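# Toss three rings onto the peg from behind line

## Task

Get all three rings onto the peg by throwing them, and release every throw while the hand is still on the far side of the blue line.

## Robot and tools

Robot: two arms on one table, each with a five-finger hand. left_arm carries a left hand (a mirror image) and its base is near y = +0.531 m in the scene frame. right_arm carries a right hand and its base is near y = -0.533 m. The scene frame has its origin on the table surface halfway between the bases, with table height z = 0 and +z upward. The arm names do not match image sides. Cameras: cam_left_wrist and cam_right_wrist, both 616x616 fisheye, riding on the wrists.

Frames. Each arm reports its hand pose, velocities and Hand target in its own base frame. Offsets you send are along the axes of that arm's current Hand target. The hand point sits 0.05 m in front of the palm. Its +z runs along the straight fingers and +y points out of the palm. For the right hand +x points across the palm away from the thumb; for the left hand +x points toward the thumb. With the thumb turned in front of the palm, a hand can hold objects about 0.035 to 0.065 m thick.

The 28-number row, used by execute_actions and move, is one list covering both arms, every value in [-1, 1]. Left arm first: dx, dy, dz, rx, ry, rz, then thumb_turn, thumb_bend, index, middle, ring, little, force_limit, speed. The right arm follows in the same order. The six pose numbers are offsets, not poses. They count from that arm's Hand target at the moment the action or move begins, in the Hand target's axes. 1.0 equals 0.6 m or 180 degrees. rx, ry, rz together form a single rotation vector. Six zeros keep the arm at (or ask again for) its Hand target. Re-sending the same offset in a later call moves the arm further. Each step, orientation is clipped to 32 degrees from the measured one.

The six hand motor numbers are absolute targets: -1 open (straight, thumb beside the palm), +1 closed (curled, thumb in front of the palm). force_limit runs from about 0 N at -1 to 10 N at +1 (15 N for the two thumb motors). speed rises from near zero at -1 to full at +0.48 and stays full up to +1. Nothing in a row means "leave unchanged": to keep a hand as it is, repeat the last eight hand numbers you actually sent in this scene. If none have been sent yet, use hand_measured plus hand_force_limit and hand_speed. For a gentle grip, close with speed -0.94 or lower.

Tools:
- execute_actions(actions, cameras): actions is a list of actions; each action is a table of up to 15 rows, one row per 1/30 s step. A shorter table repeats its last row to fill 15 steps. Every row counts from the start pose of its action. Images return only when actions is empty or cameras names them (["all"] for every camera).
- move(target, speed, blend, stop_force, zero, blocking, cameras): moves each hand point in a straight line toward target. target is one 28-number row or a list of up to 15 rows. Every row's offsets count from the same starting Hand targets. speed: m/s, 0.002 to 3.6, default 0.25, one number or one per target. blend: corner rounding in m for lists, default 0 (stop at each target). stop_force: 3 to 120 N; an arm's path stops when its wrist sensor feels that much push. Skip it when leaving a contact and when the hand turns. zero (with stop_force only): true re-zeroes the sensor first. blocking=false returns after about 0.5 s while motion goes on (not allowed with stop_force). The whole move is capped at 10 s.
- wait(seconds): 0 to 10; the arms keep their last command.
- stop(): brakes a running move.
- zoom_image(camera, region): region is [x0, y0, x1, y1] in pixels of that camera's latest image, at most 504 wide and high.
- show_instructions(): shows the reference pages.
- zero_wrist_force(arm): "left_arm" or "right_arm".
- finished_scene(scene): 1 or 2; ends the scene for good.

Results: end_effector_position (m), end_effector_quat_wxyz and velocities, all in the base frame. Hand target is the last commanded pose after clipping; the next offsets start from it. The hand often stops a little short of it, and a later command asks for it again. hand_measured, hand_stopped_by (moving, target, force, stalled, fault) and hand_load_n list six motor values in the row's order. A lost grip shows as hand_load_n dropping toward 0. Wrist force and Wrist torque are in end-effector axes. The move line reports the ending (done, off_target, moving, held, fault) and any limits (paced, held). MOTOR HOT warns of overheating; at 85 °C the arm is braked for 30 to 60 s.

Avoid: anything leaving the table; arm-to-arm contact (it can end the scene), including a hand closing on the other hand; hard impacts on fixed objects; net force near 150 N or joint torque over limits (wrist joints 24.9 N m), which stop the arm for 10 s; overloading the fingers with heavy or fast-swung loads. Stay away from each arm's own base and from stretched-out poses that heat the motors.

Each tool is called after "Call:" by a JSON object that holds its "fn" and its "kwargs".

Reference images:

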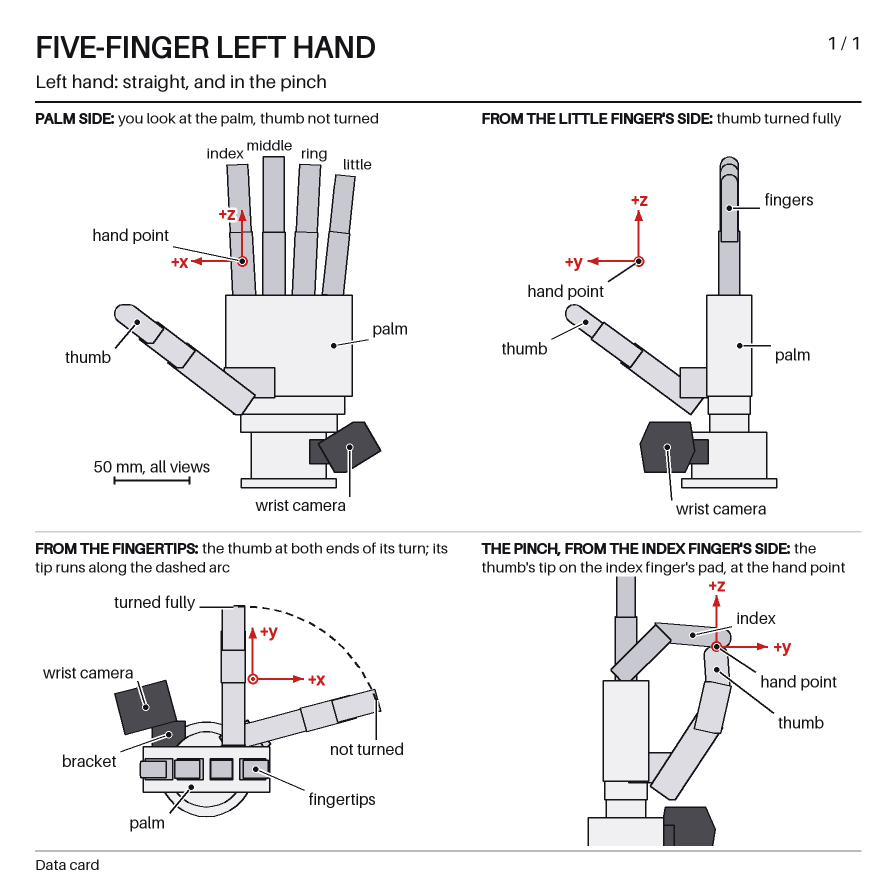

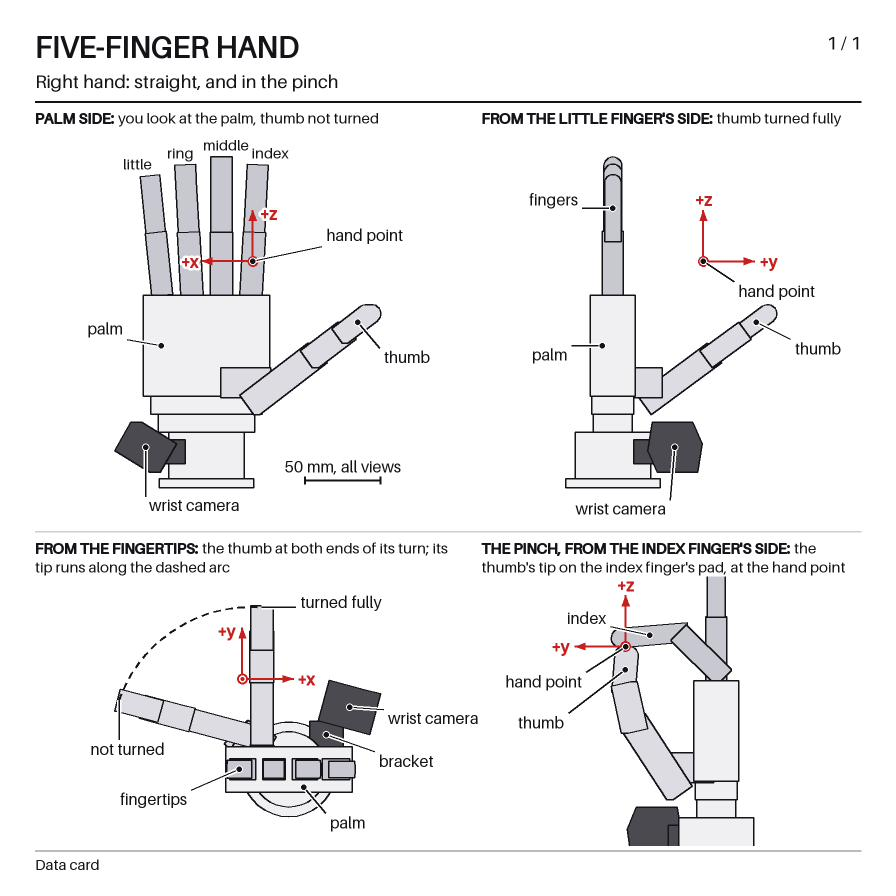

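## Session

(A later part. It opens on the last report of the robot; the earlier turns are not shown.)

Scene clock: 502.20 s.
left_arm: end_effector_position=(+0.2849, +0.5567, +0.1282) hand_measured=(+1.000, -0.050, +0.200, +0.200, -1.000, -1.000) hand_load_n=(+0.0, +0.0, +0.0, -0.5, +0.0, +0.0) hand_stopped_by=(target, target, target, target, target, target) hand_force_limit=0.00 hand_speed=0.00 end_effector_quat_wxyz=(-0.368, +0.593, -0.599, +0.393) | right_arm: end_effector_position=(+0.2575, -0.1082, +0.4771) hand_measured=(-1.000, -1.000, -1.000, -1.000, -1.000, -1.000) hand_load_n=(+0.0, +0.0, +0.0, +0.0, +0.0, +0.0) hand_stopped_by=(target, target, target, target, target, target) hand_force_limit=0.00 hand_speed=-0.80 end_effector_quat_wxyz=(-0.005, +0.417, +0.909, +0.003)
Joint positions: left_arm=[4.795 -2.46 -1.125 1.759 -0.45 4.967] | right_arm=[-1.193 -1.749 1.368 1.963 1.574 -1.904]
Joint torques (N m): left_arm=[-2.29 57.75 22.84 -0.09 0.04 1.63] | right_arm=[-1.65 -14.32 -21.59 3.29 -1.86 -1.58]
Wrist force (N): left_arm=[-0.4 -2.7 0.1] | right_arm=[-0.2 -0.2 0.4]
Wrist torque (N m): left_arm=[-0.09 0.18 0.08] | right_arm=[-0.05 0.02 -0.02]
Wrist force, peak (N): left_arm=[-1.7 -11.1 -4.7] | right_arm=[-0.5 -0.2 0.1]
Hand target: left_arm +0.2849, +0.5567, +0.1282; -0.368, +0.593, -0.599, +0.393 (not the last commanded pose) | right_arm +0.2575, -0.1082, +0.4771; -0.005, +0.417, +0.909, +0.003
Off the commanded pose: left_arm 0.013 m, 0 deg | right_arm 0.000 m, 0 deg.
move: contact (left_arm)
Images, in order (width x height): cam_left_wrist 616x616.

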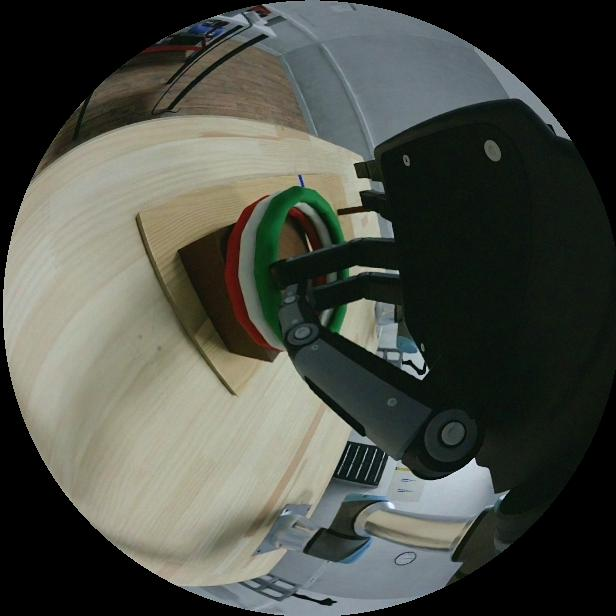

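Call:
{"fn": "move", "kwargs": {"target": [0.0013,-0.0454,-0.021,0,0,0,1,-0.7,-0.3,-0.3,-1,-1,0,0,0,0,0,0,0,0,-1,-1,-1,-1,-1,-1,0,-0.8], "speed": 0.1}}

Call:
{"fn": "move", "kwargs": {"target": [-0.0025,0.0886,0.0466,0,0,0,1,-0.7,-0.3,-0.3,-1,-1,0,0,0,0,0,0,0,0,-1,-1,-1,-1,-1,-1,0,-0.8], "speed": 0.06, "stop_force": 4, "cameras": ["cam_left_wrist"]}}

Call:
{"fn": "zoom_image", "kwargs": {"camera": "cam_left_wrist", "region": [180, 170, 430, 420]}}

Scene clock: 530.20 s.
left_arm: end_effector_position=(+0.2850, +0.5567, +0.1584) hand_measured=(+1.000, -0.700, -0.300, -0.300, -1.000, -1.000) hand_load_n=(+0.0, +0.0, +0.0, +0.0, +0.0, +0.0) hand_stopped_by=(target, target, target, target, target, target) hand_force_limit=0.00 hand_speed=0.00 end_effector_quat_wxyz=(-0.368, +0.593, -0.599, +0.393) end_effector_velocity=(+0.000, +0.000, -0.002) end_effector_angular_velocity=(+0.001, +0.000, +0.000) | right_arm: end_effector_position=(+0.2575, -0.1082, +0.4771) hand_measured=(-1.000, -1.000, -1.000, -1.000, -1.000, -1.000) hand_load_n=(+0.0, -0.5, +0.0, +0.0, +0.0, +0.0) hand_stopped_by=(target, target, target, target, target, target) hand_force_limit=0.00 hand_speed=-0.80 end_effector_quat_wxyz=(-0.005, +0.417, +0.909, +0.003)
Joint positions: left_arm=[4.795 -2.428 -1.102 1.704 -0.45 4.967] | right_arm=[-1.193 -1.749 1.368 1.963 1.574 -1.904]
Joint velocities: left_arm=[-0.001 -0.002 -0.002 0.005 0.001 0] | right_arm=[within noise]
Joint torques (N m): left_arm=[-3.33 44.83 8.6 -0.1 2.31 1.95] | right_arm=[-1.73 -13.66 -21.77 3.38 -1.93 -1.62]
Wrist force (N): left_arm=[-0.5 0.5 1.0] | right_arm=[-0.1 -0.1 0.3]
Wrist torque (N m): left_arm=[0.00 0.21 0.02] | right_arm=[-0.02 0.01 -0.02]
Wrist force, peak (N): left_arm=[-0.6 -3.0 0.1] | right_arm=[-0.2 -0.6 0.0]
Hand target: left_arm +0.2850, +0.5566, +0.1582; -0.368, +0.593, -0.599, +0.393 | right_arm +0.2575, -0.1082, +0.4771; -0.005, +0.417, +0.909, +0.003
Off the commanded pose: left_arm 0.000 m, 0 deg | right_arm 0.000 m, 0 deg.
move: done

Scene clock: 532.23 s.
left_arm: end_effector_position=(+0.2880, +0.5566, +0.0982) hand_measured=(+1.000, -0.700, -0.300, -0.300, -1.000, -1.000) hand_load_n=(+0.0, +0.0, +0.0, +0.0, +0.0, +0.0) hand_stopped_by=(target, target, target, target, target, target) hand_force_limit=0.00 hand_speed=0.00 end_effector_quat_wxyz=(-0.368, +0.593, -0.599, +0.393) | right_arm: end_effector_position=(+0.2575, -0.1082, +0.4771) hand_measured=(-1.000, -1.000, -1.000, -1.000, -1.000, -1.000) hand_load_n=(+0.0, +0.0, +0.0, +0.0, +0.0, +0.0) hand_stopped_by=(target, target, target, target, target, target) hand_force_limit=0.00 hand_speed=-0.80 end_effector_quat_wxyz=(-0.005, +0.417, +0.909, +0.003)
Joint positions: left_arm=[4.79 -2.495 -1.138 1.818 -0.449 4.956] | right_arm=[-1.193 -1.749 1.368 1.963 1.574 -1.904]
Joint torques (N m): left_arm=[2.98 66.19 22.6 -4.74 1.43 1.79] | right_arm=[-1.92 -14.39 -21.42 3.3 -1.93 -1.65]
Wrist force (N): left_arm=[-0.5 0.5 1.3] | right_arm=[-0.1 -0.1 0.2]
Wrist torque (N m): left_arm=[-0.01 0.23 0.18] | right_arm=[-0.02 0.02 -0.02]
Wrist force, peak (N): left_arm=[-0.7 1.2 1.6] | right_arm=[0.0 -0.5 0.1]
Hand target: left_arm +0.2879, +0.5566, +0.0982; -0.368, +0.593, -0.599, +0.393 | right_arm +0.2575, -0.1082, +0.4771; -0.005, +0.417, +0.909, +0.003
Off the commanded pose: left_arm 0.000 m, 0 deg | right_arm 0.000 m, 0 deg.
move: done
Images, in order (width x height): cam_left_wrist 616x616.

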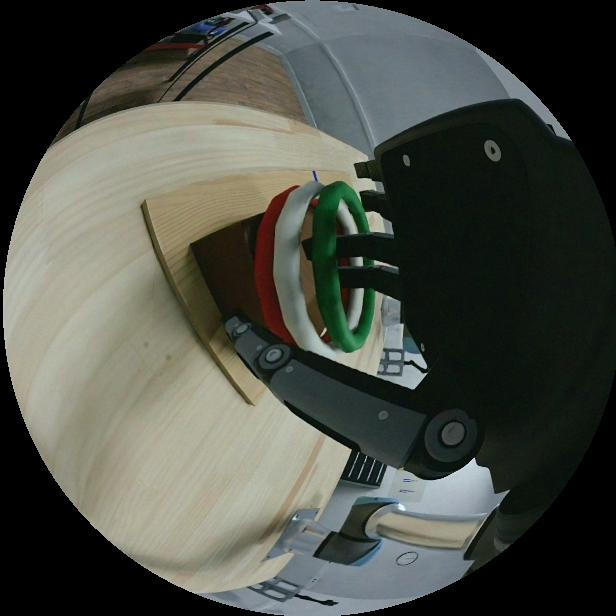

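Scaled by 2.016 from the camera's 616x616 image, which has a finer 880x880 frame.

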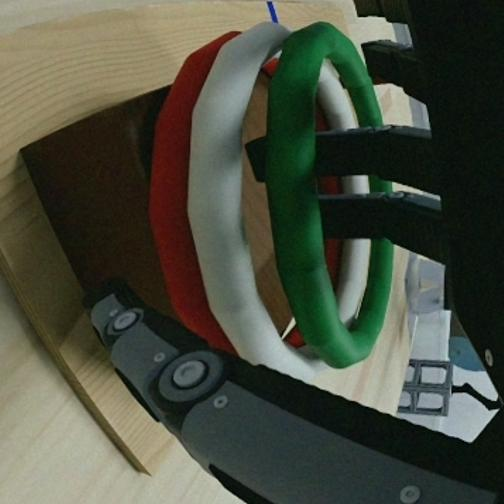

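Call:
{"fn": "execute_actions", "kwargs": {"actions": [], "cameras": ["cam_left_wrist"]}}

Call:
{"fn": "zoom_image", "kwargs": {"camera": "cam_left_wrist", "region": [180, 180, 440, 440]}}

Scene clock: 561.13 s.
left_arm: end_effector_position=(+0.2879, +0.5566, +0.0982) hand_measured=(+1.000, -0.700, -0.300, -0.300, -1.000, -1.000) hand_load_n=(+0.0, +0.0, +0.0, +0.0, +0.0, +0.0) hand_stopped_by=(target, target, target, target, target, target) hand_force_limit=0.00 hand_speed=0.00 end_effector_quat_wxyz=(-0.368, +0.593, -0.599, +0.393) | right_arm: end_effector_position=(+0.2575, -0.1082, +0.4771) hand_measured=(-1.000, -1.000, -1.000, -1.000, -1.000, -1.000) hand_load_n=(+0.0, +0.0, +0.0, +0.0, +0.0, +0.0) hand_stopped_by=(target, target, target, target, target, target) hand_force_limit=0.00 hand_speed=-0.80 end_effector_quat_wxyz=(-0.005, +0.417, +0.909, +0.003)
Joint positions: left_arm=[4.79 -2.495 -1.138 1.818 -0.449 4.956] | right_arm=[-1.193 -1.749 1.368 1.963 1.574 -1.904]
Joint velocities: within noise
Joint torques (N m): left_arm=[3.87 65.49 22.42 -4.22 0.25 1.9] | right_arm=[-2.16 -14.05 -21.8 3.27 -1.91 -1.65]
Wrist force (N): left_arm=[-0.4 0.6 1.1] | right_arm=[-0.1 0.0 0.2]
Wrist torque (N m): left_arm=[0.00 0.20 0.19] | right_arm=[-0.02 0.01 -0.01]
Wrist force, peak (N): left_arm=[-0.6 0.9 1.4] | right_arm=[-0.2 -0.4 0.4]
Hand target: left_arm +0.2879, +0.5566, +0.0982; -0.368, +0.593, -0.599, +0.393 | right_arm +0.2575, -0.1082, +0.4771; -0.005, +0.417, +0.909, +0.003
Off the commanded pose: left_arm 0.000 m, 0 deg | right_arm 0.000 m, 0 deg.
Images, in order (width x height): cam_left_wrist 616x616.

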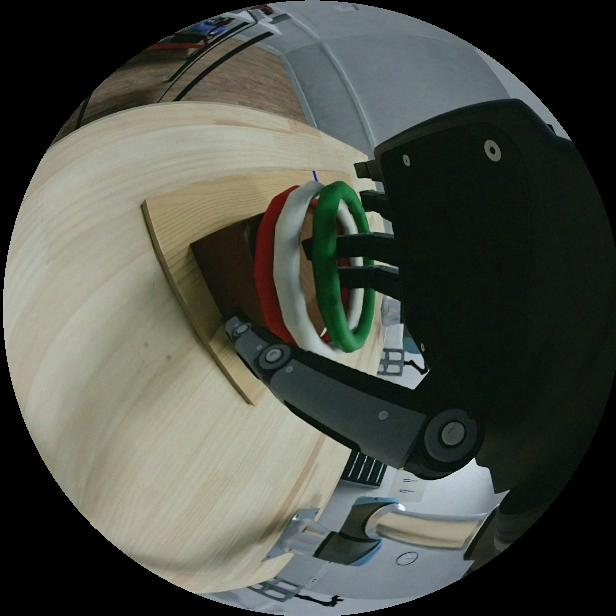

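Scaled by 1.938 from the camera's 616x616 image, which has a finer 880x880 frame.

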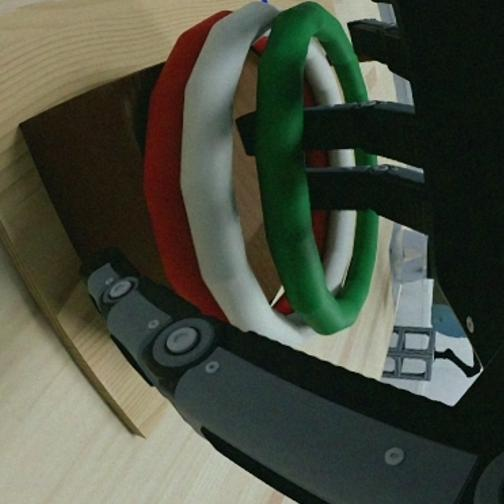

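Call:
{"fn": "execute_actions", "kwargs": {"actions": [[[0,0,0,0,0,0,1,0.15,0.4,0.35,-1,-1,0,-0.85,0,0,0,0,0,0,-1,-1,-1,-1,-1,-1,0,-0.8]],[[0,0,0,0,0,0,1,0.15,0.4,0.35,-1,-1,0,-0.85,0,0,0,0,0,0,-1,-1,-1,-1,-1,-1,0,-0.8]],[[0,0,0,0,0,0,1,0.15,0.4,0.35,-1,-1,0,-0.85,0,0,0,0,0,0,-1,-1,-1,-1,-1,-1,0,-0.8]],[[0,0,0,0,0,0,1,0.15,0.4,0.35,-1,-1,0,-0.85,0,0,0,0,0,0,-1,-1,-1,-1,-1,-1,0,-0.8]]], "cameras": ["cam_left_wrist"]}}

Call:
{"fn": "zoom_image", "kwargs": {"camera": "cam_left_wrist", "region": [180, 180, 440, 440]}}

Scene clock: 624.70 s.
left_arm: end_effector_position=(+0.2879, +0.5566, +0.0982) hand_measured=(+1.000, -0.390, +0.310, +0.350, -1.000, -1.000) hand_load_n=(+0.5, +1.0, +0.0, +1.0, +0.0, +0.0) hand_stopped_by=(target, force, force, target, target, target) hand_force_limit=0.00 hand_speed=-0.85 end_effector_quat_wxyz=(-0.368, +0.593, -0.599, +0.393) | right_arm: end_effector_position=(+0.2575, -0.1082, +0.4771) hand_measured=(-1.000, -1.000, -1.000, -1.000, -1.000, -1.000) hand_load_n=(+0.0, +0.0, +0.0, +0.0, +0.0, +0.0) hand_stopped_by=(target, target, target, target, target, target) hand_force_limit=0.00 hand_speed=-0.80 end_effector_quat_wxyz=(-0.005, +0.417, +0.909, +0.003)
Joint positions: left_arm=[4.79 -2.495 -1.138 1.818 -0.449 4.956] | right_arm=[-1.193 -1.749 1.368 1.963 1.574 -1.904]
Joint torques (N m): left_arm=[3.64 63.4 21.86 -3.22 0.31 1.99] | right_arm=[-1.91 -13.91 -21.49 3.28 -1.93 -1.68]
Wrist force (N): left_arm=[-0.7 1.3 1.1] | right_arm=[-0.2 0.0 0.1]
Wrist torque (N m): left_arm=[0.04 0.25 0.16] | right_arm=[0.01 0.03 -0.02]
Wrist force, peak (N): left_arm=[-0.4 0.8 1.9] | right_arm=[-0.3 -0.2 0.6]
Hand target: left_arm +0.2879, +0.5566, +0.0982; -0.368, +0.593, -0.599, +0.393 | right_arm +0.2575, -0.1082, +0.4771; -0.005, +0.417, +0.909, +0.003
Off the commanded pose: left_arm 0.000 m, 0 deg | right_arm 0.000 m, 0 deg.
Step readings (end_effector_position of left_arm | right_arm):
0: (+0.2879, +0.5566, +0.0982) | (+0.2575, -0.1082, +0.4771)
1: (+0.2879, +0.5566, +0.0982) | (+0.2575, -0.1082, +0.4771)
2: (+0.2879, +0.5566, +0.0982) | (+0.2575, -0.1082, +0.4771)
4: (+0.2879, +0.5566, +0.0982) | (+0.2575, -0.1082, +0.4771)
8: (+0.2879, +0.5566, +0.0982) | (+0.2575, -0.1082, +0.4771)
15: (+0.2879, +0.5566, +0.0982) | (+0.2575, -0.1082, +0.4771)
16: (+0.2879, +0.5566, +0.0982) | (+0.2575, -0.1082, +0.4771)
17: (+0.2879, +0.5566, +0.0982) | (+0.2575, -0.1082, +0.4771)
19: (+0.2879, +0.5566, +0.0982) | (+0.2575, -0.1082, +0.4771)
23: (+0.2879, +0.5566, +0.0982) | (+0.2575, -0.1082, +0.4771)
30: (+0.2879, +0.5566, +0.0982) | (+0.2575, -0.1082, +0.4771)
31: (+0.2879, +0.5566, +0.0982) | (+0.2575, -0.1082, +0.4771)
32: (+0.2879, +0.5566, +0.0982) | (+0.2575, -0.1082, +0.4771)
34: (+0.2879, +0.5566, +0.0982) | (+0.2575, -0.1082, +0.4771)
38: (+0.2879, +0.5566, +0.0982) | (+0.2575, -0.1082, +0.4771)
45: (+0.2879, +0.5566, +0.0982) | (+0.2575, -0.1082, +0.4771)
46: (+0.2879, +0.5566, +0.0982) | (+0.2575, -0.1082, +0.4771)
47: (+0.2879, +0.5566, +0.0982) | (+0.2575, -0.1082, +0.4771)
49: (+0.2879, +0.5566, +0.0982) | (+0.2575, -0.1082, +0.4771)
53: (+0.2879, +0.5566, +0.0982) | (+0.2575, -0.1082, +0.4771)
60: (+0.2879, +0.5566, +0.0982) | (+0.2575, -0.1082, +0.4771)
Images, in order (width x height): cam_left_wrist 616x616.

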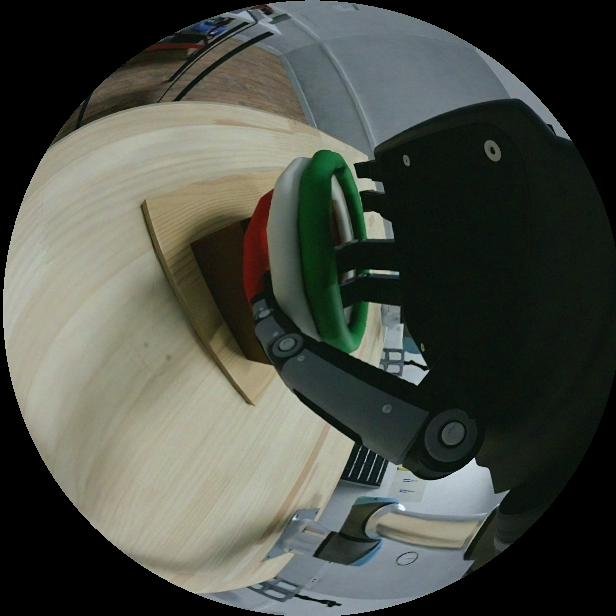

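Scaled by 1.938 from the camera's 616x616 image, which has a finer 880x880 frame.

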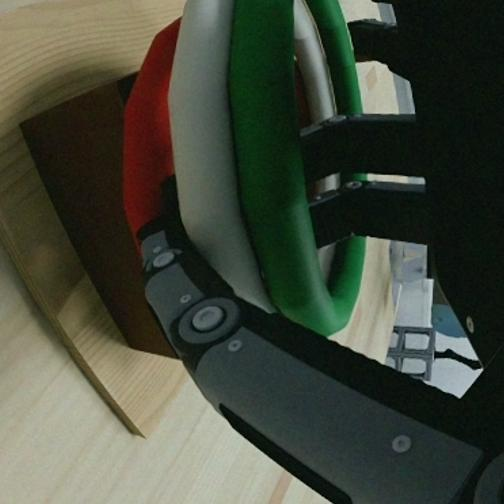

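Call:
{"fn": "execute_actions", "kwargs": {"actions": [[[0,0,0,0,0,0,1,-0.6,-0.1,-0.1,-1,-1,0,-0.6,0,0,0,0,0,0,-1,-1,-1,-1,-1,-1,0,-0.8]],[[0,0,0,0,0,0,1,-0.6,-0.1,-0.1,-1,-1,0,-0.6,0,0,0,0,0,0,-1,-1,-1,-1,-1,-1,0,-0.8]]]}}

Call:
{"fn": "move", "kwargs": {"target": [0.0001,-0.00055,-0.0186,0,0,0,1,-0.6,-0.1,-0.1,-1,-1,0,-0.6,0,0,0,0,0,0,-1,-1,-1,-1,-1,-1,0,-0.8], "speed": 0.03, "cameras": ["cam_left_wrist"]}}

Call:
{"fn": "zoom_image", "kwargs": {"camera": "cam_left_wrist", "region": [180, 140, 440, 400]}}

Scene clock: 662.30 s.
left_arm: end_effector_position=(+0.2879, +0.5566, +0.0982) hand_measured=(+1.000, -0.600, -0.100, -0.100, -1.000, -1.000) hand_load_n=(+0.5, +0.0, +0.0, +0.0, +0.0, +0.0) hand_stopped_by=(target, target, target, target, target, target) hand_force_limit=0.00 hand_speed=-0.60 end_effector_quat_wxyz=(-0.368, +0.593, -0.599, +0.393) | right_arm: end_effector_position=(+0.2575, -0.1082, +0.4771) hand_measured=(-1.000, -1.000, -1.000, -1.000, -1.000, -1.000) hand_load_n=(+0.0, +0.0, +0.0, +0.0, +0.0, +0.0) hand_stopped_by=(target, target, target, target, target, target) hand_force_limit=0.00 hand_speed=-0.80 end_effector_quat_wxyz=(-0.005, +0.417, +0.909, +0.003)
Joint positions: left_arm=[4.79 -2.495 -1.138 1.818 -0.449 4.956] | right_arm=[-1.193 -1.749 1.368 1.963 1.574 -1.904]
Joint torques (N m): left_arm=[2.88 60.74 21.77 -3.76 0.85 1.93] | right_arm=[-2.19 -14.4 -21.27 3.35 -1.93 -1.6]
Wrist force (N): left_arm=[-0.5 0.6 1.1] | right_arm=[-0.2 -0.2 -0.1]
Wrist torque (N m): left_arm=[0.00 0.22 0.18] | right_arm=[-0.02 0.04 -0.02]
Wrist force, peak (N): left_arm=[-0.7 1.6 1.0] | right_arm=[-0.3 -0.4 0.3]
Hand target: left_arm +0.2879, +0.5566, +0.0982; -0.368, +0.593, -0.599, +0.393 | right_arm +0.2575, -0.1082, +0.4771; -0.005, +0.417, +0.909, +0.003
Off the commanded pose: left_arm 0.000 m, 0 deg | right_arm 0.000 m, 0 deg.
Step readings (end_effector_position of left_arm | right_arm):
0: (+0.2879, +0.5566, +0.0982) | (+0.2575, -0.1082, +0.4771)
1: (+0.2879, +0.5566, +0.0982) | (+0.2575, -0.1082, +0.4771)
2: (+0.2879, +0.5566, +0.0982) | (+0.2575, -0.1082, +0.4771)
4: (+0.2879, +0.5566, +0.0982) | (+0.2575, -0.1082, +0.4771)
8: (+0.2879, +0.5566, +0.0982) | (+0.2575, -0.1082, +0.4771)
15: (+0.2879, +0.5566, +0.0982) | (+0.2575, -0.1082, +0.4771)
16: (+0.2879, +0.5566, +0.0982) | (+0.2575, -0.1082, +0.4771)
17: (+0.2879, +0.5566, +0.0982) | (+0.2575, -0.1082, +0.4771)
19: (+0.2879, +0.5566, +0.0982) | (+0.2575, -0.1082, +0.4771)
23: (+0.2879, +0.5566, +0.0982) | (+0.2575, -0.1082, +0.4771)
30: (+0.2879, +0.5566, +0.0982) | (+0.2575, -0.1082, +0.4771)

Scene clock: 663.07 s.
left_arm: end_effector_position=(+0.2779, +0.5569, +0.1033) hand_measured=(+1.000, -0.600, -0.100, -0.100, -1.000, -1.000) hand_load_n=(+0.0, +0.0, +0.0, +0.0, +0.0, +0.0) hand_stopped_by=(target, target, target, target, target, target) hand_force_limit=0.00 hand_speed=-0.60 end_effector_quat_wxyz=(-0.368, +0.593, -0.599, +0.393) | right_arm: end_effector_position=(+0.2575, -0.1082, +0.4771) hand_measured=(-1.000, -1.000, -1.000, -1.000, -1.000, -1.000) hand_load_n=(+0.0, +0.0, +0.5, +0.0, +0.0, +0.0) hand_stopped_by=(target, target, target, target, target, target) hand_force_limit=0.00 hand_speed=-0.80 end_effector_quat_wxyz=(-0.005, +0.417, +0.909, +0.003)
Joint positions: left_arm=[4.807 -2.489 -1.146 1.786 -0.453 4.993] | right_arm=[-1.193 -1.749 1.368 1.963 1.574 -1.904]
Joint torques (N m): left_arm=[-6.09 52.66 19.55 0.18 1.55 -2.14] | right_arm=[-2.04 -14.48 -21.71 3.28 -1.93 -1.57]
Wrist force (N): left_arm=[-0.7 0.5 1.1] | right_arm=[-0.2 -0.4 0.3]
Wrist torque (N m): left_arm=[0.00 0.24 0.04] | right_arm=[-0.07 0.02 -0.03]
Wrist force, peak (N): left_arm=[-0.5 0.6 1.5] | right_arm=[-0.2 -0.4 0.3]
Hand target: left_arm +0.2780, +0.5569, +0.1032; -0.368, +0.593, -0.599, +0.393 | right_arm +0.2575, -0.1082, +0.4771; -0.005, +0.417, +0.909, +0.003
Off the commanded pose: left_arm 0.000 m, 0 deg | right_arm 0.000 m, 0 deg.
move: done
Images, in order (width x height): cam_left_wrist 616x616.

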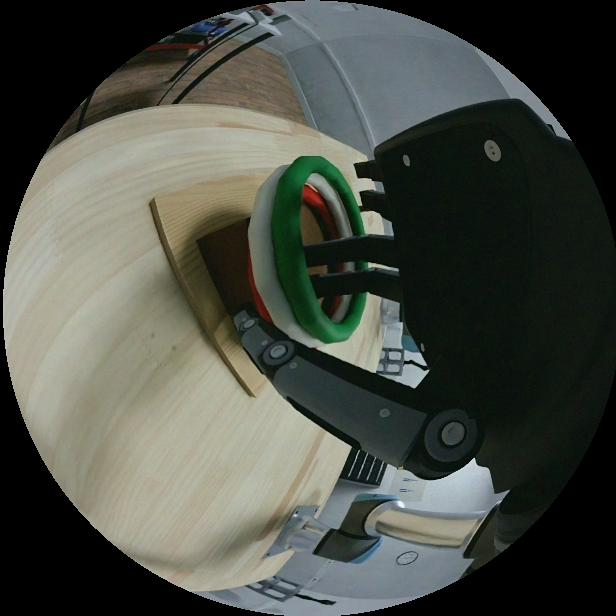

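Scaled by 1.938 from the camera's 616x616 image, which has a finer 880x880 frame.

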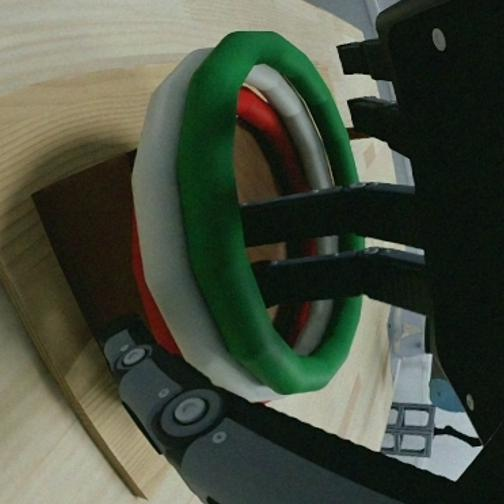

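Call:
{"fn": "execute_actions", "kwargs": {"actions": [[[0,0,0,0,0,0,1,-0.24,-0.1,-0.1,-1,-1,0,-0.8,0,0,0,0,0,0,-1,-1,-1,-1,-1,-1,0,-0.8]],[[0,0,0,0,0,0,1,-0.24,-0.1,-0.1,-1,-1,0,-0.8,0,0,0,0,0,0,-1,-1,-1,-1,-1,-1,0,-0.8]],[[0,0,0,0,0,0,1,-0.24,0.4,0.35,-1,-1,0,-0.9,0,0,0,0,0,0,-1,-1,-1,-1,-1,-1,0,-0.8]],[[0,0,0,0,0,0,1,-0.24,0.4,0.35,-1,-1,0,-0.9,0,0,0,0,0,0,-1,-1,-1,-1,-1,-1,0,-0.8]],[[0,0,0,0,0,0,1,-0.24,0.4,0.35,-1,-1,0,-0.9,0,0,0,0,0,0,-1,-1,-1,-1,-1,-1,0,-0.8]]], "cameras": ["cam_left_wrist"]}}

Call:
{"fn": "zoom_image", "kwargs": {"camera": "cam_left_wrist", "region": [180, 140, 440, 400]}}

Scene clock: 677.90 s.
left_arm: end_effector_position=(+0.2780, +0.5569, +0.1032) hand_measured=(+1.000, -0.242, +0.130, +0.102, -1.000, -1.000) hand_load_n=(+0.0, +4.5, +4.0, +6.5, +0.0, +0.0) hand_stopped_by=(target, target, force, force, target, target) hand_force_limit=0.00 hand_speed=-0.90 end_effector_quat_wxyz=(-0.368, +0.593, -0.599, +0.393) | right_arm: end_effector_position=(+0.2575, -0.1082, +0.4771) hand_measured=(-1.000, -1.000, -1.000, -1.000, -1.000, -1.000) hand_load_n=(+0.0, +0.0, +0.0, +0.0, +0.0, +0.0) hand_stopped_by=(target, target, target, target, target, target) hand_force_limit=0.00 hand_speed=-0.80 end_effector_quat_wxyz=(-0.005, +0.417, +0.909, +0.003)
Joint positions: left_arm=[4.807 -2.489 -1.146 1.786 -0.453 4.993] | right_arm=[-1.193 -1.749 1.368 1.963 1.574 -1.904]
Joint torques (N m): left_arm=[-5 48.81 20.65 -0.32 2.13 -1.88] | right_arm=[-2.21 -14.26 -21.83 3.36 -1.9 -1.69]
Wrist force (N): left_arm=[-0.5 -0.3 1.2] | right_arm=[-0.1 0.0 0.4]
Wrist torque (N m): left_arm=[-0.04 0.27 0.07] | right_arm=[-0.02 0.02 -0.02]
Wrist force, peak (N): left_arm=[-0.7 1.1 1.8] | right_arm=[-0.5 -0.3 0.0]
Hand target: left_arm +0.2780, +0.5569, +0.1032; -0.368, +0.593, -0.599, +0.393 | right_arm +0.2575, -0.1082, +0.4771; -0.005, +0.417, +0.909, +0.003
Off the commanded pose: left_arm 0.000 m, 0 deg | right_arm 0.000 m, 0 deg.
Step readings (end_effector_position of left_arm | right_arm):
0: (+0.2780, +0.5569, +0.1032) | (+0.2575, -0.1082, +0.4771)
1: (+0.2780, +0.5569, +0.1032) | (+0.2575, -0.1082, +0.4771)
2: (+0.2780, +0.5569, +0.1032) | (+0.2575, -0.1082, +0.4771)
4: (+0.2780, +0.5569, +0.1032) | (+0.2575, -0.1082, +0.4771)
8: (+0.2780, +0.5569, +0.1032) | (+0.2575, -0.1082, +0.4771)
15: (+0.2780, +0.5569, +0.1032) | (+0.2575, -0.1082, +0.4771)
16: (+0.2780, +0.5569, +0.1032) | (+0.2575, -0.1082, +0.4771)
17: (+0.2780, +0.5569, +0.1032) | (+0.2575, -0.1082, +0.4771)
19: (+0.2780, +0.5569, +0.1032) | (+0.2575, -0.1082, +0.4771)
23: (+0.2780, +0.5569, +0.1032) | (+0.2575, -0.1082, +0.4771)
30: (+0.2780, +0.5569, +0.1032) | (+0.2575, -0.1082, +0.4771)
31: (+0.2780, +0.5569, +0.1032) | (+0.2575, -0.1082, +0.4771)
32: (+0.2780, +0.5569, +0.1032) | (+0.2575, -0.1082, +0.4771)
34: (+0.2780, +0.5569, +0.1032) | (+0.2575, -0.1082, +0.4771)
38: (+0.2780, +0.5569, +0.1032) | (+0.2575, -0.1082, +0.4771)
45: (+0.2780, +0.5569, +0.1032) | (+0.2575, -0.1082, +0.4771)
46: (+0.2780, +0.5569, +0.1032) | (+0.2575, -0.1082, +0.4771)
47: (+0.2780, +0.5569, +0.1032) | (+0.2575, -0.1082, +0.4771)
49: (+0.2780, +0.5569, +0.1032) | (+0.2575, -0.1082, +0.4771)
53: (+0.2780, +0.5569, +0.1032) | (+0.2575, -0.1082, +0.4771)
60: (+0.2780, +0.5569, +0.1032) | (+0.2575, -0.1082, +0.4771)
61: (+0.2780, +0.5569, +0.1032) | (+0.2575, -0.1082, +0.4771)
62: (+0.2780, +0.5569, +0.1032) | (+0.2575, -0.1082, +0.4771)
64: (+0.2780, +0.5569, +0.1032) | (+0.2575, -0.1082, +0.4771)
68: (+0.2780, +0.5569, +0.1032) | (+0.2575, -0.1082, +0.4771)
75: (+0.2780, +0.5569, +0.1032) | (+0.2575, -0.1082, +0.4771)
Images, in order (width x height): cam_left_wrist 616x616.

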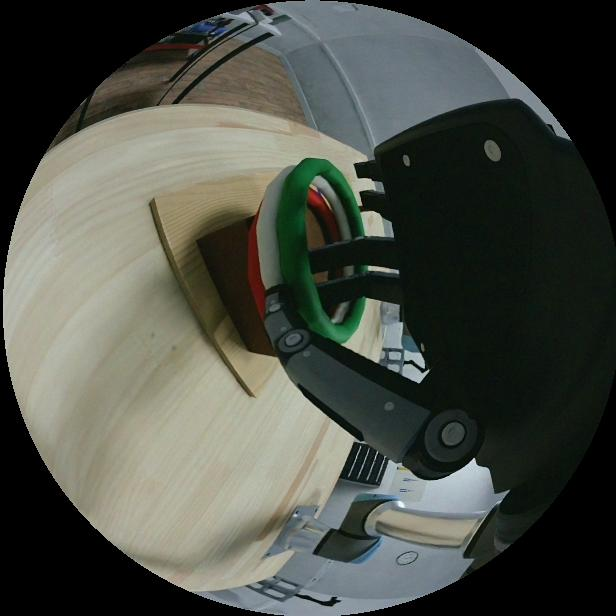

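Scaled by 1.938 from the camera's 616x616 image, which has a finer 880x880 frame.

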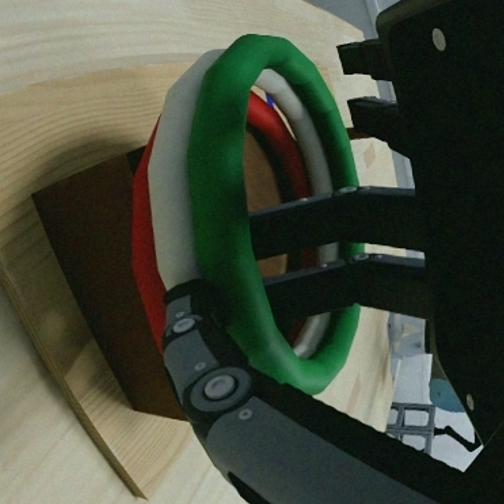

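Call:
{"fn": "move", "kwargs": {"target": [0.0013,-0.0454,-0.021,0,0,0,1,-0.24,0.4,0.35,-1,-1,0,-0.9,0,0,0,0,0,0,-1,-1,-1,-1,-1,-1,0,-0.8], "speed": 0.03, "cameras": ["cam_left_wrist"]}}

Call:
{"fn": "zoom_image", "kwargs": {"camera": "cam_left_wrist", "region": [180, 140, 440, 400]}}

Scene clock: 686.07 s.
left_arm: end_effector_position=(+0.2780, +0.5569, +0.1335) hand_measured=(+1.000, -0.242, +0.132, +0.102, -1.000, -1.000) hand_load_n=(+0.0, +1.0, +0.0, +3.0, +0.0, +0.0) hand_stopped_by=(target, target, force, force, target, target) hand_force_limit=0.00 hand_speed=-0.90 end_effector_quat_wxyz=(-0.368, +0.593, -0.599, +0.393) | right_arm: end_effector_position=(+0.2575, -0.1082, +0.4771) hand_measured=(-1.000, -1.000, -1.000, -1.000, -1.000, -1.000) hand_load_n=(+0.0, +0.0, +0.0, +0.0, +0.0, +0.0) hand_stopped_by=(target, target, target, target, target, target) hand_force_limit=0.00 hand_speed=-0.80 end_effector_quat_wxyz=(-0.005, +0.417, +0.909, +0.003)
Joint positions: left_arm=[4.807 -2.453 -1.129 1.733 -0.453 4.993] | right_arm=[-1.193 -1.749 1.368 1.963 1.574 -1.904]
Joint torques (N m): left_arm=[-6.89 45.36 12.12 -0.56 2.57 -0.86] | right_arm=[-1.9 -14.48 -21.68 3.21 -1.96 -1.66]
Wrist force (N): left_arm=[-0.6 1.5 1.2] | right_arm=[-0.3 0.0 0.2]
Wrist torque (N m): left_arm=[0.05 0.27 0.09] | right_arm=[-0.01 0.05 -0.03]
Wrist force, peak (N): left_arm=[-0.4 1.8 1.5] | right_arm=[-0.3 -0.5 0.1]
Hand target: left_arm +0.2780, +0.5569, +0.1332; -0.368, +0.593, -0.599, +0.393 | right_arm +0.2575, -0.1082, +0.4771; -0.005, +0.417, +0.909, +0.003
Off the commanded pose: left_arm 0.000 m, 0 deg | right_arm 0.000 m, 0 deg.
move: done
Images, in order (width x height): cam_left_wrist 616x616.

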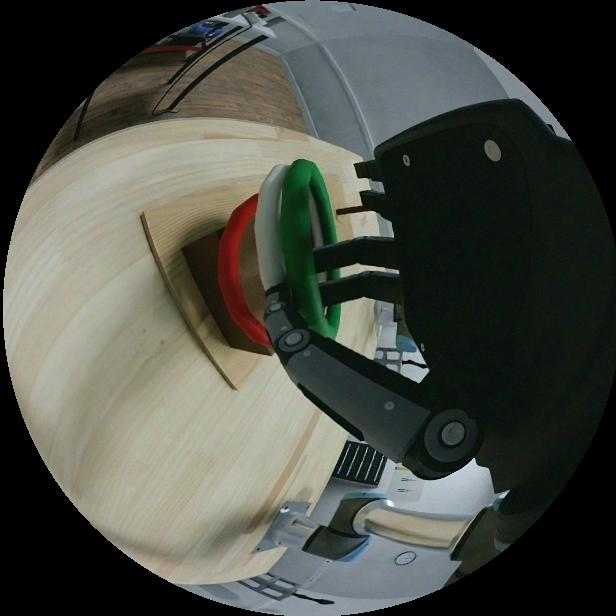

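Scaled by 1.938 from the camera's 616x616 image, which has a finer 880x880 frame.

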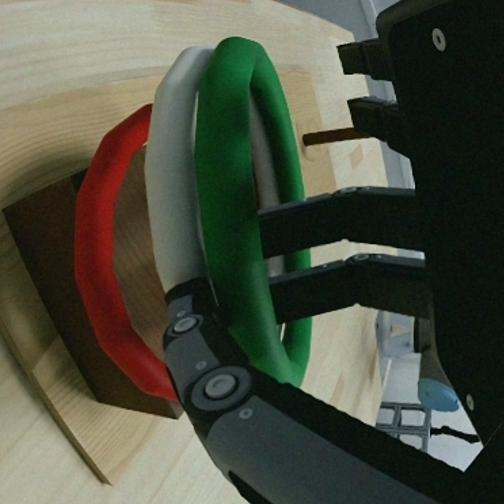

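Call:
{"fn": "move", "kwargs": {"target": [-0.0012,0.0444,0.0206,0,0,0,1,-0.24,0.4,0.35,-1,-1,0,-0.9,0,0,0,0,0,0,-1,-1,-1,-1,-1,-1,0,-0.8], "speed": 0.03}}

Call:
{"fn": "execute_actions", "kwargs": {"actions": [[[0,0,0,0,0,0,1,-0.5,-0.15,-0.2,-1,-1,0,-0.7,0,0,0,0,0,0,-1,-1,-1,-1,-1,-1,0,-0.8]],[[0,0,0,0,0,0,1,-0.5,-0.15,-0.2,-1,-1,0,-0.7,0,0,0,0,0,0,-1,-1,-1,-1,-1,-1,0,-0.8]]], "cameras": ["cam_left_wrist"]}}

Call:
{"fn": "zoom_image", "kwargs": {"camera": "cam_left_wrist", "region": [180, 140, 440, 400]}}

Scene clock: 727.67 s.
left_arm: end_effector_position=(+0.2780, +0.5569, +0.1036) hand_measured=(+1.000, -0.242, +0.132, +0.102, -1.000, -1.000) hand_load_n=(+0.0, +0.5, +0.0, +0.0, +0.0, +0.0) hand_stopped_by=(target, target, force, force, target, target) hand_force_limit=0.00 hand_speed=-0.90 end_effector_quat_wxyz=(-0.368, +0.592, -0.599, +0.393) | right_arm: end_effector_position=(+0.2575, -0.1082, +0.4771) hand_measured=(-1.000, -1.000, -1.000, -1.000, -1.000, -1.000) hand_load_n=(+0.0, +0.0, +0.0, +0.0, +0.0, +0.0) hand_stopped_by=(target, target, target, target, target, target) hand_force_limit=0.00 hand_speed=-0.80 end_effector_quat_wxyz=(-0.005, +0.417, +0.909, +0.003)
Joint positions: left_arm=[4.807 -2.488 -1.146 1.785 -0.453 4.993] | right_arm=[-1.193 -1.749 1.368 1.963 1.574 -1.904]
Joint torques (N m): left_arm=[-3.91 60.89 15.05 -3.12 0.38 -0.42] | right_arm=[-2.74 -14.15 -21.38 3.33 -1.89 -1.59]
Wrist force (N): left_arm=[-2.3 -6.8 -1.3] | right_arm=[-0.3 0.0 0.1]
Wrist torque (N m): left_arm=[-0.21 0.24 0.13] | right_arm=[0.00 0.05 -0.03]
Wrist force, peak (N): left_arm=[-2.4 -7.2 -1.1] | right_arm=[-0.7 0.0 0.4]
Hand target: left_arm +0.2780, +0.5569, +0.1039; -0.368, +0.593, -0.599, +0.393 | right_arm +0.2575, -0.1082, +0.4771; -0.005, +0.417, +0.909, +0.003
Off the commanded pose: left_arm 0.000 m, 0 deg | right_arm 0.000 m, 0 deg.
move: done

Scene clock: 728.87 s.
left_arm: end_effector_position=(+0.2780, +0.5569, +0.1039) hand_measured=(+1.000, -0.500, -0.150, -0.200, -1.000, -1.000) hand_load_n=(+0.0, +0.0, +0.0, +0.0, +0.0, +0.0) hand_stopped_by=(target, target, target, target, target, target) hand_force_limit=0.00 hand_speed=-0.70 end_effector_quat_wxyz=(-0.368, +0.593, -0.599, +0.393) | right_arm: end_effector_position=(+0.2575, -0.1082, +0.4771) hand_measured=(-1.000, -1.000, -1.000, -1.000, -1.000, -1.000) hand_load_n=(+0.0, +0.0, +0.0, +0.0, +0.0, +0.0) hand_stopped_by=(target, target, target, target, target, target) hand_force_limit=0.00 hand_speed=-0.80 end_effector_quat_wxyz=(-0.005, +0.417, +0.909, +0.003)
Joint positions: left_arm=[4.807 -2.488 -1.146 1.785 -0.453 4.993] | right_arm=[-1.193 -1.749 1.368 1.963 1.574 -1.904]
Joint torques (N m): left_arm=[-2.79 66.41 22.89 -4.67 0.99 -1.79] | right_arm=[-1.8 -14 -21.9 3.33 -1.91 -1.63]
Wrist force (N): left_arm=[-0.6 0.7 1.0] | right_arm=[-0.1 -0.1 0.1]
Wrist torque (N m): left_arm=[0.03 0.22 0.12] | right_arm=[-0.02 0.02 -0.02]
Wrist force, peak (N): left_arm=[-2.0 -7.1 -1.6] | right_arm=[-0.4 -0.2 0.2]
Hand target: left_arm +0.2780, +0.5569, +0.1039; -0.368, +0.593, -0.599, +0.393 | right_arm +0.2575, -0.1082, +0.4771; -0.005, +0.417, +0.909, +0.003
Off the commanded pose: left_arm 0.000 m, 0 deg | right_arm 0.000 m, 0 deg.
Step readings (end_effector_position of left_arm | right_arm):
0: (+0.2780, +0.5569, +0.1036) | (+0.2575, -0.1082, +0.4771)
1: (+0.2780, +0.5569, +0.1037) | (+0.2575, -0.1082, +0.4771)
2: (+0.2780, +0.5569, +0.1037) | (+0.2575, -0.1082, +0.4771)
4: (+0.2780, +0.5569, +0.1037) | (+0.2575, -0.1082, +0.4771)
8: (+0.2780, +0.5569, +0.1038) | (+0.2575, -0.1082, +0.4771)
15: (+0.2780, +0.5569, +0.1038) | (+0.2575, -0.1082, +0.4771)
16: (+0.2780, +0.5569, +0.1038) | (+0.2575, -0.1082, +0.4771)
17: (+0.2780, +0.5569, +0.1038) | (+0.2575, -0.1082, +0.4771)
19: (+0.2780, +0.5569, +0.1038) | (+0.2575, -0.1082, +0.4771)
23: (+0.2780, +0.5569, +0.1039) | (+0.2575, -0.1082, +0.4771)
30: (+0.2780, +0.5569, +0.1039) | (+0.2575, -0.1082, +0.4771)
Images, in order (width x height): cam_left_wrist 616x616.

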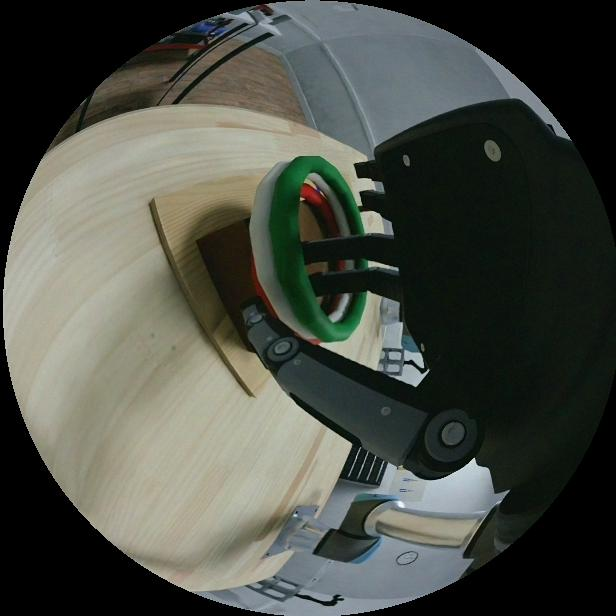

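Scaled by 1.938 from the camera's 616x616 image, which has a finer 880x880 frame.

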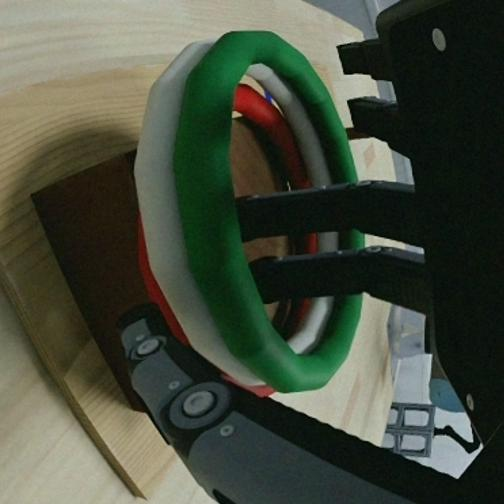

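Call:
{"fn": "move", "kwargs": {"target": [0.0003,-0.0106,-0.0049,0,0,0,1,-0.5,-0.15,-0.2,-1,-1,0,-0.7,0,0,0,0,0,0,-1,-1,-1,-1,-1,-1,0,-0.8], "speed": 0.03}}

Call:
{"fn": "execute_actions", "kwargs": {"actions": [[[0,0,0,0,0,0,1,-0.3,-0.15,-0.2,-1,-1,0.4,-0.8,0,0,0,0,0,0,-1,-1,-1,-1,-1,-1,0,-0.8]],[[0,0,0,0,0,0,1,-0.3,-0.15,-0.2,-1,-1,0.4,-0.8,0,0,0,0,0,0,-1,-1,-1,-1,-1,-1,0,-0.8]],[[0,0,0,0,0,0,1,-0.3,0.4,0.4,-1,-1,0.4,-0.9,0,0,0,0,0,0,-1,-1,-1,-1,-1,-1,0,-0.8]],[[0,0,0,0,0,0,1,-0.3,0.4,0.4,-1,-1,0.4,-0.9,0,0,0,0,0,0,-1,-1,-1,-1,-1,-1,0,-0.8]],[[0,0,0,0,0,0,1,-0.3,0.4,0.4,-1,-1,0.4,-0.9,0,0,0,0,0,0,-1,-1,-1,-1,-1,-1,0,-0.8]]], "cameras": ["cam_left_wrist"]}}

Call:
{"fn": "zoom_image", "kwargs": {"camera": "cam_left_wrist", "region": [180, 140, 440, 400]}}

Scene clock: 739.17 s.
left_arm: end_effector_position=(+0.2780, +0.5569, +0.1110) hand_measured=(+1.000, -0.500, -0.150, -0.200, -1.000, -1.000) hand_load_n=(+0.0, +0.0, +0.0, +0.0, +0.0, +0.0) hand_stopped_by=(target, target, target, target, target, target) hand_force_limit=0.00 hand_speed=-0.70 end_effector_quat_wxyz=(-0.368, +0.593, -0.599, +0.393) | right_arm: end_effector_position=(+0.2575, -0.1082, +0.4771) hand_measured=(-1.000, -1.000, -1.000, -1.000, -1.000, -1.000) hand_load_n=(+0.0, +0.0, +0.0, +0.0, +0.0, +0.0) hand_stopped_by=(target, target, target, target, target, target) hand_force_limit=0.00 hand_speed=-0.80 end_effector_quat_wxyz=(-0.005, +0.417, +0.909, +0.003)
Joint positions: left_arm=[4.807 -2.479 -1.143 1.773 -0.453 4.993] | right_arm=[-1.193 -1.749 1.368 1.963 1.574 -1.904]
Joint torques (N m): left_arm=[-0.82 52.72 19.56 -2.54 2.47 -1.6] | right_arm=[-1.71 -13.95 -21.21 3.28 -1.93 -1.68]
Wrist force (N): left_arm=[-0.6 0.8 1.2] | right_arm=[-0.1 0.0 0.2]
Wrist torque (N m): left_arm=[0.03 0.23 0.11] | right_arm=[0.00 0.02 -0.02]
Wrist force, peak (N): left_arm=[-0.7 0.8 1.4] | right_arm=[-0.3 -0.3 0.6]
Hand target: left_arm +0.2780, +0.5569, +0.1109; -0.368, +0.593, -0.599, +0.393 | right_arm +0.2575, -0.1082, +0.4771; -0.005, +0.417, +0.909, +0.003
Off the commanded pose: left_arm 0.000 m, 0 deg | right_arm 0.000 m, 0 deg.
move: done

Scene clock: 741.87 s.
left_arm: end_effector_position=(+0.2780, +0.5569, +0.1109) hand_measured=(+1.000, -0.302, +0.164, +0.132, -1.000, -1.000) hand_load_n=(+0.5, +8.5, +7.0, +8.0, +0.0, +0.0) hand_stopped_by=(target, target, force, force, target, target) hand_force_limit=0.40 hand_speed=-0.90 end_effector_quat_wxyz=(-0.368, +0.593, -0.599, +0.393) | right_arm: end_effector_position=(+0.2575, -0.1082, +0.4771) hand_measured=(-1.000, -1.000, -1.000, -1.000, -1.000, -1.000) hand_load_n=(+0.0, +0.0, +0.0, +0.0, +0.0, +0.0) hand_stopped_by=(target, target, target, target, target, target) hand_force_limit=0.00 hand_speed=-0.80 end_effector_quat_wxyz=(-0.005, +0.417, +0.909, +0.003)
Joint positions: left_arm=[4.807 -2.479 -1.143 1.773 -0.453 4.993] | right_arm=[-1.193 -1.749 1.368 1.963 1.574 -1.904]
Joint torques (N m): left_arm=[-6.79 45.54 7.89 -0.17 2.12 1.72] | right_arm=[-2.11 -13.7 -21.87 3.29 -1.91 -1.56]
Wrist force (N): left_arm=[-0.6 1.4 1.4] | right_arm=[-0.3 0.0 0.2]
Wrist torque (N m): left_arm=[0.01 0.23 0.10] | right_arm=[-0.01 0.04 -0.03]
Wrist force, peak (N): left_arm=[-0.7 1.4 1.4] | right_arm=[-0.2 0.1 0.4]
Hand target: left_arm +0.2780, +0.5569, +0.1109; -0.368, +0.593, -0.599, +0.393 | right_arm +0.2575, -0.1082, +0.4771; -0.005, +0.417, +0.909, +0.003
Off the commanded pose: left_arm 0.000 m, 0 deg | right_arm 0.000 m, 0 deg.
Step readings (end_effector_position of left_arm | right_arm):
0: (+0.2780, +0.5569, +0.1110) | (+0.2575, -0.1082, +0.4771)
1: (+0.2780, +0.5569, +0.1110) | (+0.2575, -0.1082, +0.4771)
2: (+0.2780, +0.5569, +0.1110) | (+0.2575, -0.1082, +0.4771)
4: (+0.2780, +0.5569, +0.1110) | (+0.2575, -0.1082, +0.4771)
8: (+0.2780, +0.5569, +0.1109) | (+0.2575, -0.1082, +0.4771)
15: (+0.2780, +0.5569, +0.1109) | (+0.2575, -0.1082, +0.4771)
16: (+0.2780, +0.5569, +0.1109) | (+0.2575, -0.1082, +0.4771)
17: (+0.2780, +0.5569, +0.1109) | (+0.2575, -0.1082, +0.4771)
19: (+0.2780, +0.5569, +0.1109) | (+0.2575, -0.1082, +0.4771)
23: (+0.2780, +0.5569, +0.1109) | (+0.2575, -0.1082, +0.4771)
30: (+0.2780, +0.5569, +0.1109) | (+0.2575, -0.1082, +0.4771)
31: (+0.2780, +0.5569, +0.1109) | (+0.2575, -0.1082, +0.4771)
32: (+0.2780, +0.5569, +0.1109) | (+0.2575, -0.1082, +0.4771)
34: (+0.2780, +0.5569, +0.1109) | (+0.2575, -0.1082, +0.4771)
38: (+0.2780, +0.5569, +0.1109) | (+0.2575, -0.1082, +0.4771)
45: (+0.2780, +0.5569, +0.1109) | (+0.2575, -0.1082, +0.4771)
46: (+0.2780, +0.5569, +0.1109) | (+0.2575, -0.1082, +0.4771)
47: (+0.2780, +0.5569, +0.1109) | (+0.2575, -0.1082, +0.4771)
49: (+0.2780, +0.5569, +0.1109) | (+0.2575, -0.1082, +0.4771)
53: (+0.2780, +0.5569, +0.1109) | (+0.2575, -0.1082, +0.4771)
60: (+0.2780, +0.5569, +0.1109) | (+0.2575, -0.1082, +0.4771)
61: (+0.2780, +0.5569, +0.1109) | (+0.2575, -0.1082, +0.4771)
62: (+0.2780, +0.5569, +0.1109) | (+0.2575, -0.1082, +0.4771)
64: (+0.2780, +0.5569, +0.1109) | (+0.2575, -0.1082, +0.4771)
68: (+0.2780, +0.5569, +0.1109) | (+0.2575, -0.1082, +0.4771)
75: (+0.2780, +0.5569, +0.1109) | (+0.2575, -0.1082, +0.4771)
Images, in order (width x height): cam_left_wrist 616x616.

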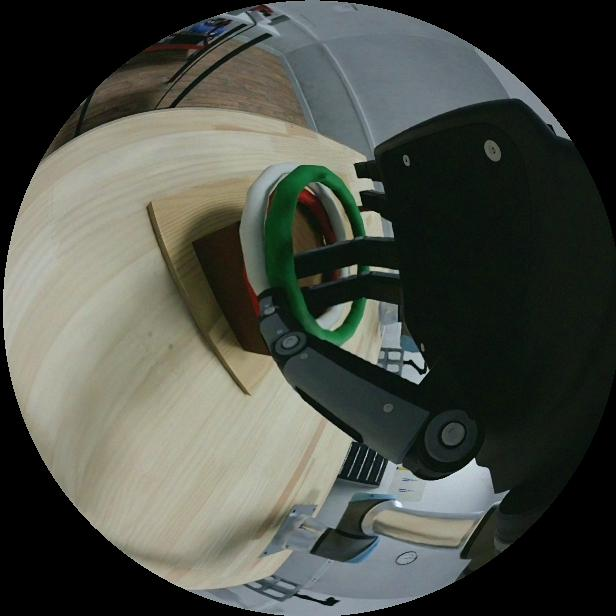

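Scaled by 1.938 from the camera's 616x616 image, which has a finer 880x880 frame.

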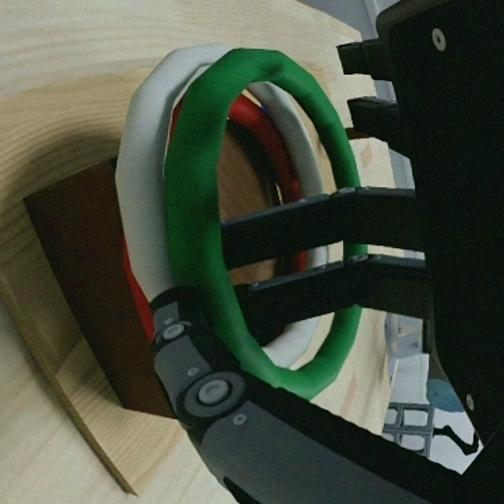

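Call:
{"fn": "move", "kwargs": {"target": [0.0013,-0.0454,-0.021,0,0,0,1,-0.3,0.4,0.4,-1,-1,0.4,-0.9,0,0,0,0,0,0,-1,-1,-1,-1,-1,-1,0,-0.8], "speed": 0.03, "cameras": ["cam_left_wrist"]}}

Call:
{"fn": "zoom_image", "kwargs": {"camera": "cam_left_wrist", "region": [180, 140, 440, 400]}}

Scene clock: 748.17 s.
left_arm: end_effector_position=(+0.2780, +0.5568, +0.1411) hand_measured=(+1.000, -0.302, +0.164, +0.132, -1.000, -1.000) hand_load_n=(+0.5, +8.5, +7.0, +8.0, +0.0, +0.0) hand_stopped_by=(target, target, force, force, target, target) hand_force_limit=0.40 hand_speed=-0.90 end_effector_quat_wxyz=(-0.368, +0.593, -0.599, +0.393) | right_arm: end_effector_position=(+0.2575, -0.1082, +0.4771) hand_measured=(-1.000, -1.000, -1.000, -1.000, -1.000, -1.000) hand_load_n=(+0.0, +0.0, +0.0, +0.0, +0.0, +0.0) hand_stopped_by=(target, target, target, target, target, target) hand_force_limit=0.00 hand_speed=-0.80 end_effector_quat_wxyz=(-0.005, +0.417, +0.909, +0.003)
Joint positions: left_arm=[4.807 -2.445 -1.124 1.72 -0.453 4.993] | right_arm=[-1.193 -1.749 1.368 1.963 1.574 -1.904]
Joint torques (N m): left_arm=[-6.29 45.75 11.12 -0.49 2.62 -0.87] | right_arm=[-2.06 -13.76 -21.73 3.23 -1.91 -1.61]
Wrist force (N): left_arm=[-0.9 1.3 1.4] | right_arm=[-0.1 -0.1 0.2]
Wrist torque (N m): left_arm=[0.00 0.27 0.11] | right_arm=[-0.01 0.02 -0.01]
Wrist force, peak (N): left_arm=[-0.7 2.1 1.6] | right_arm=[-0.4 -0.2 0.3]
Hand target: left_arm +0.2780, +0.5568, +0.1409; -0.368, +0.593, -0.599, +0.393 | right_arm +0.2575, -0.1082, +0.4771; -0.005, +0.417, +0.909, +0.003
Off the commanded pose: left_arm 0.000 m, 0 deg | right_arm 0.000 m, 0 deg.
move: done
Images, in order (width x height): cam_left_wrist 616x616.

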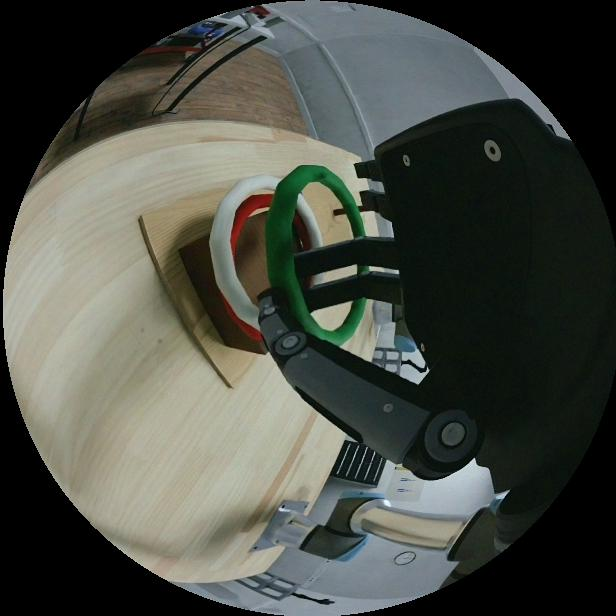

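Scaled by 1.938 from the camera's 616x616 image, which has a finer 880x880 frame.

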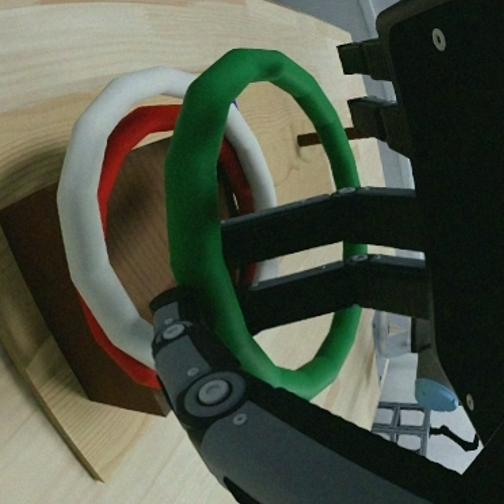

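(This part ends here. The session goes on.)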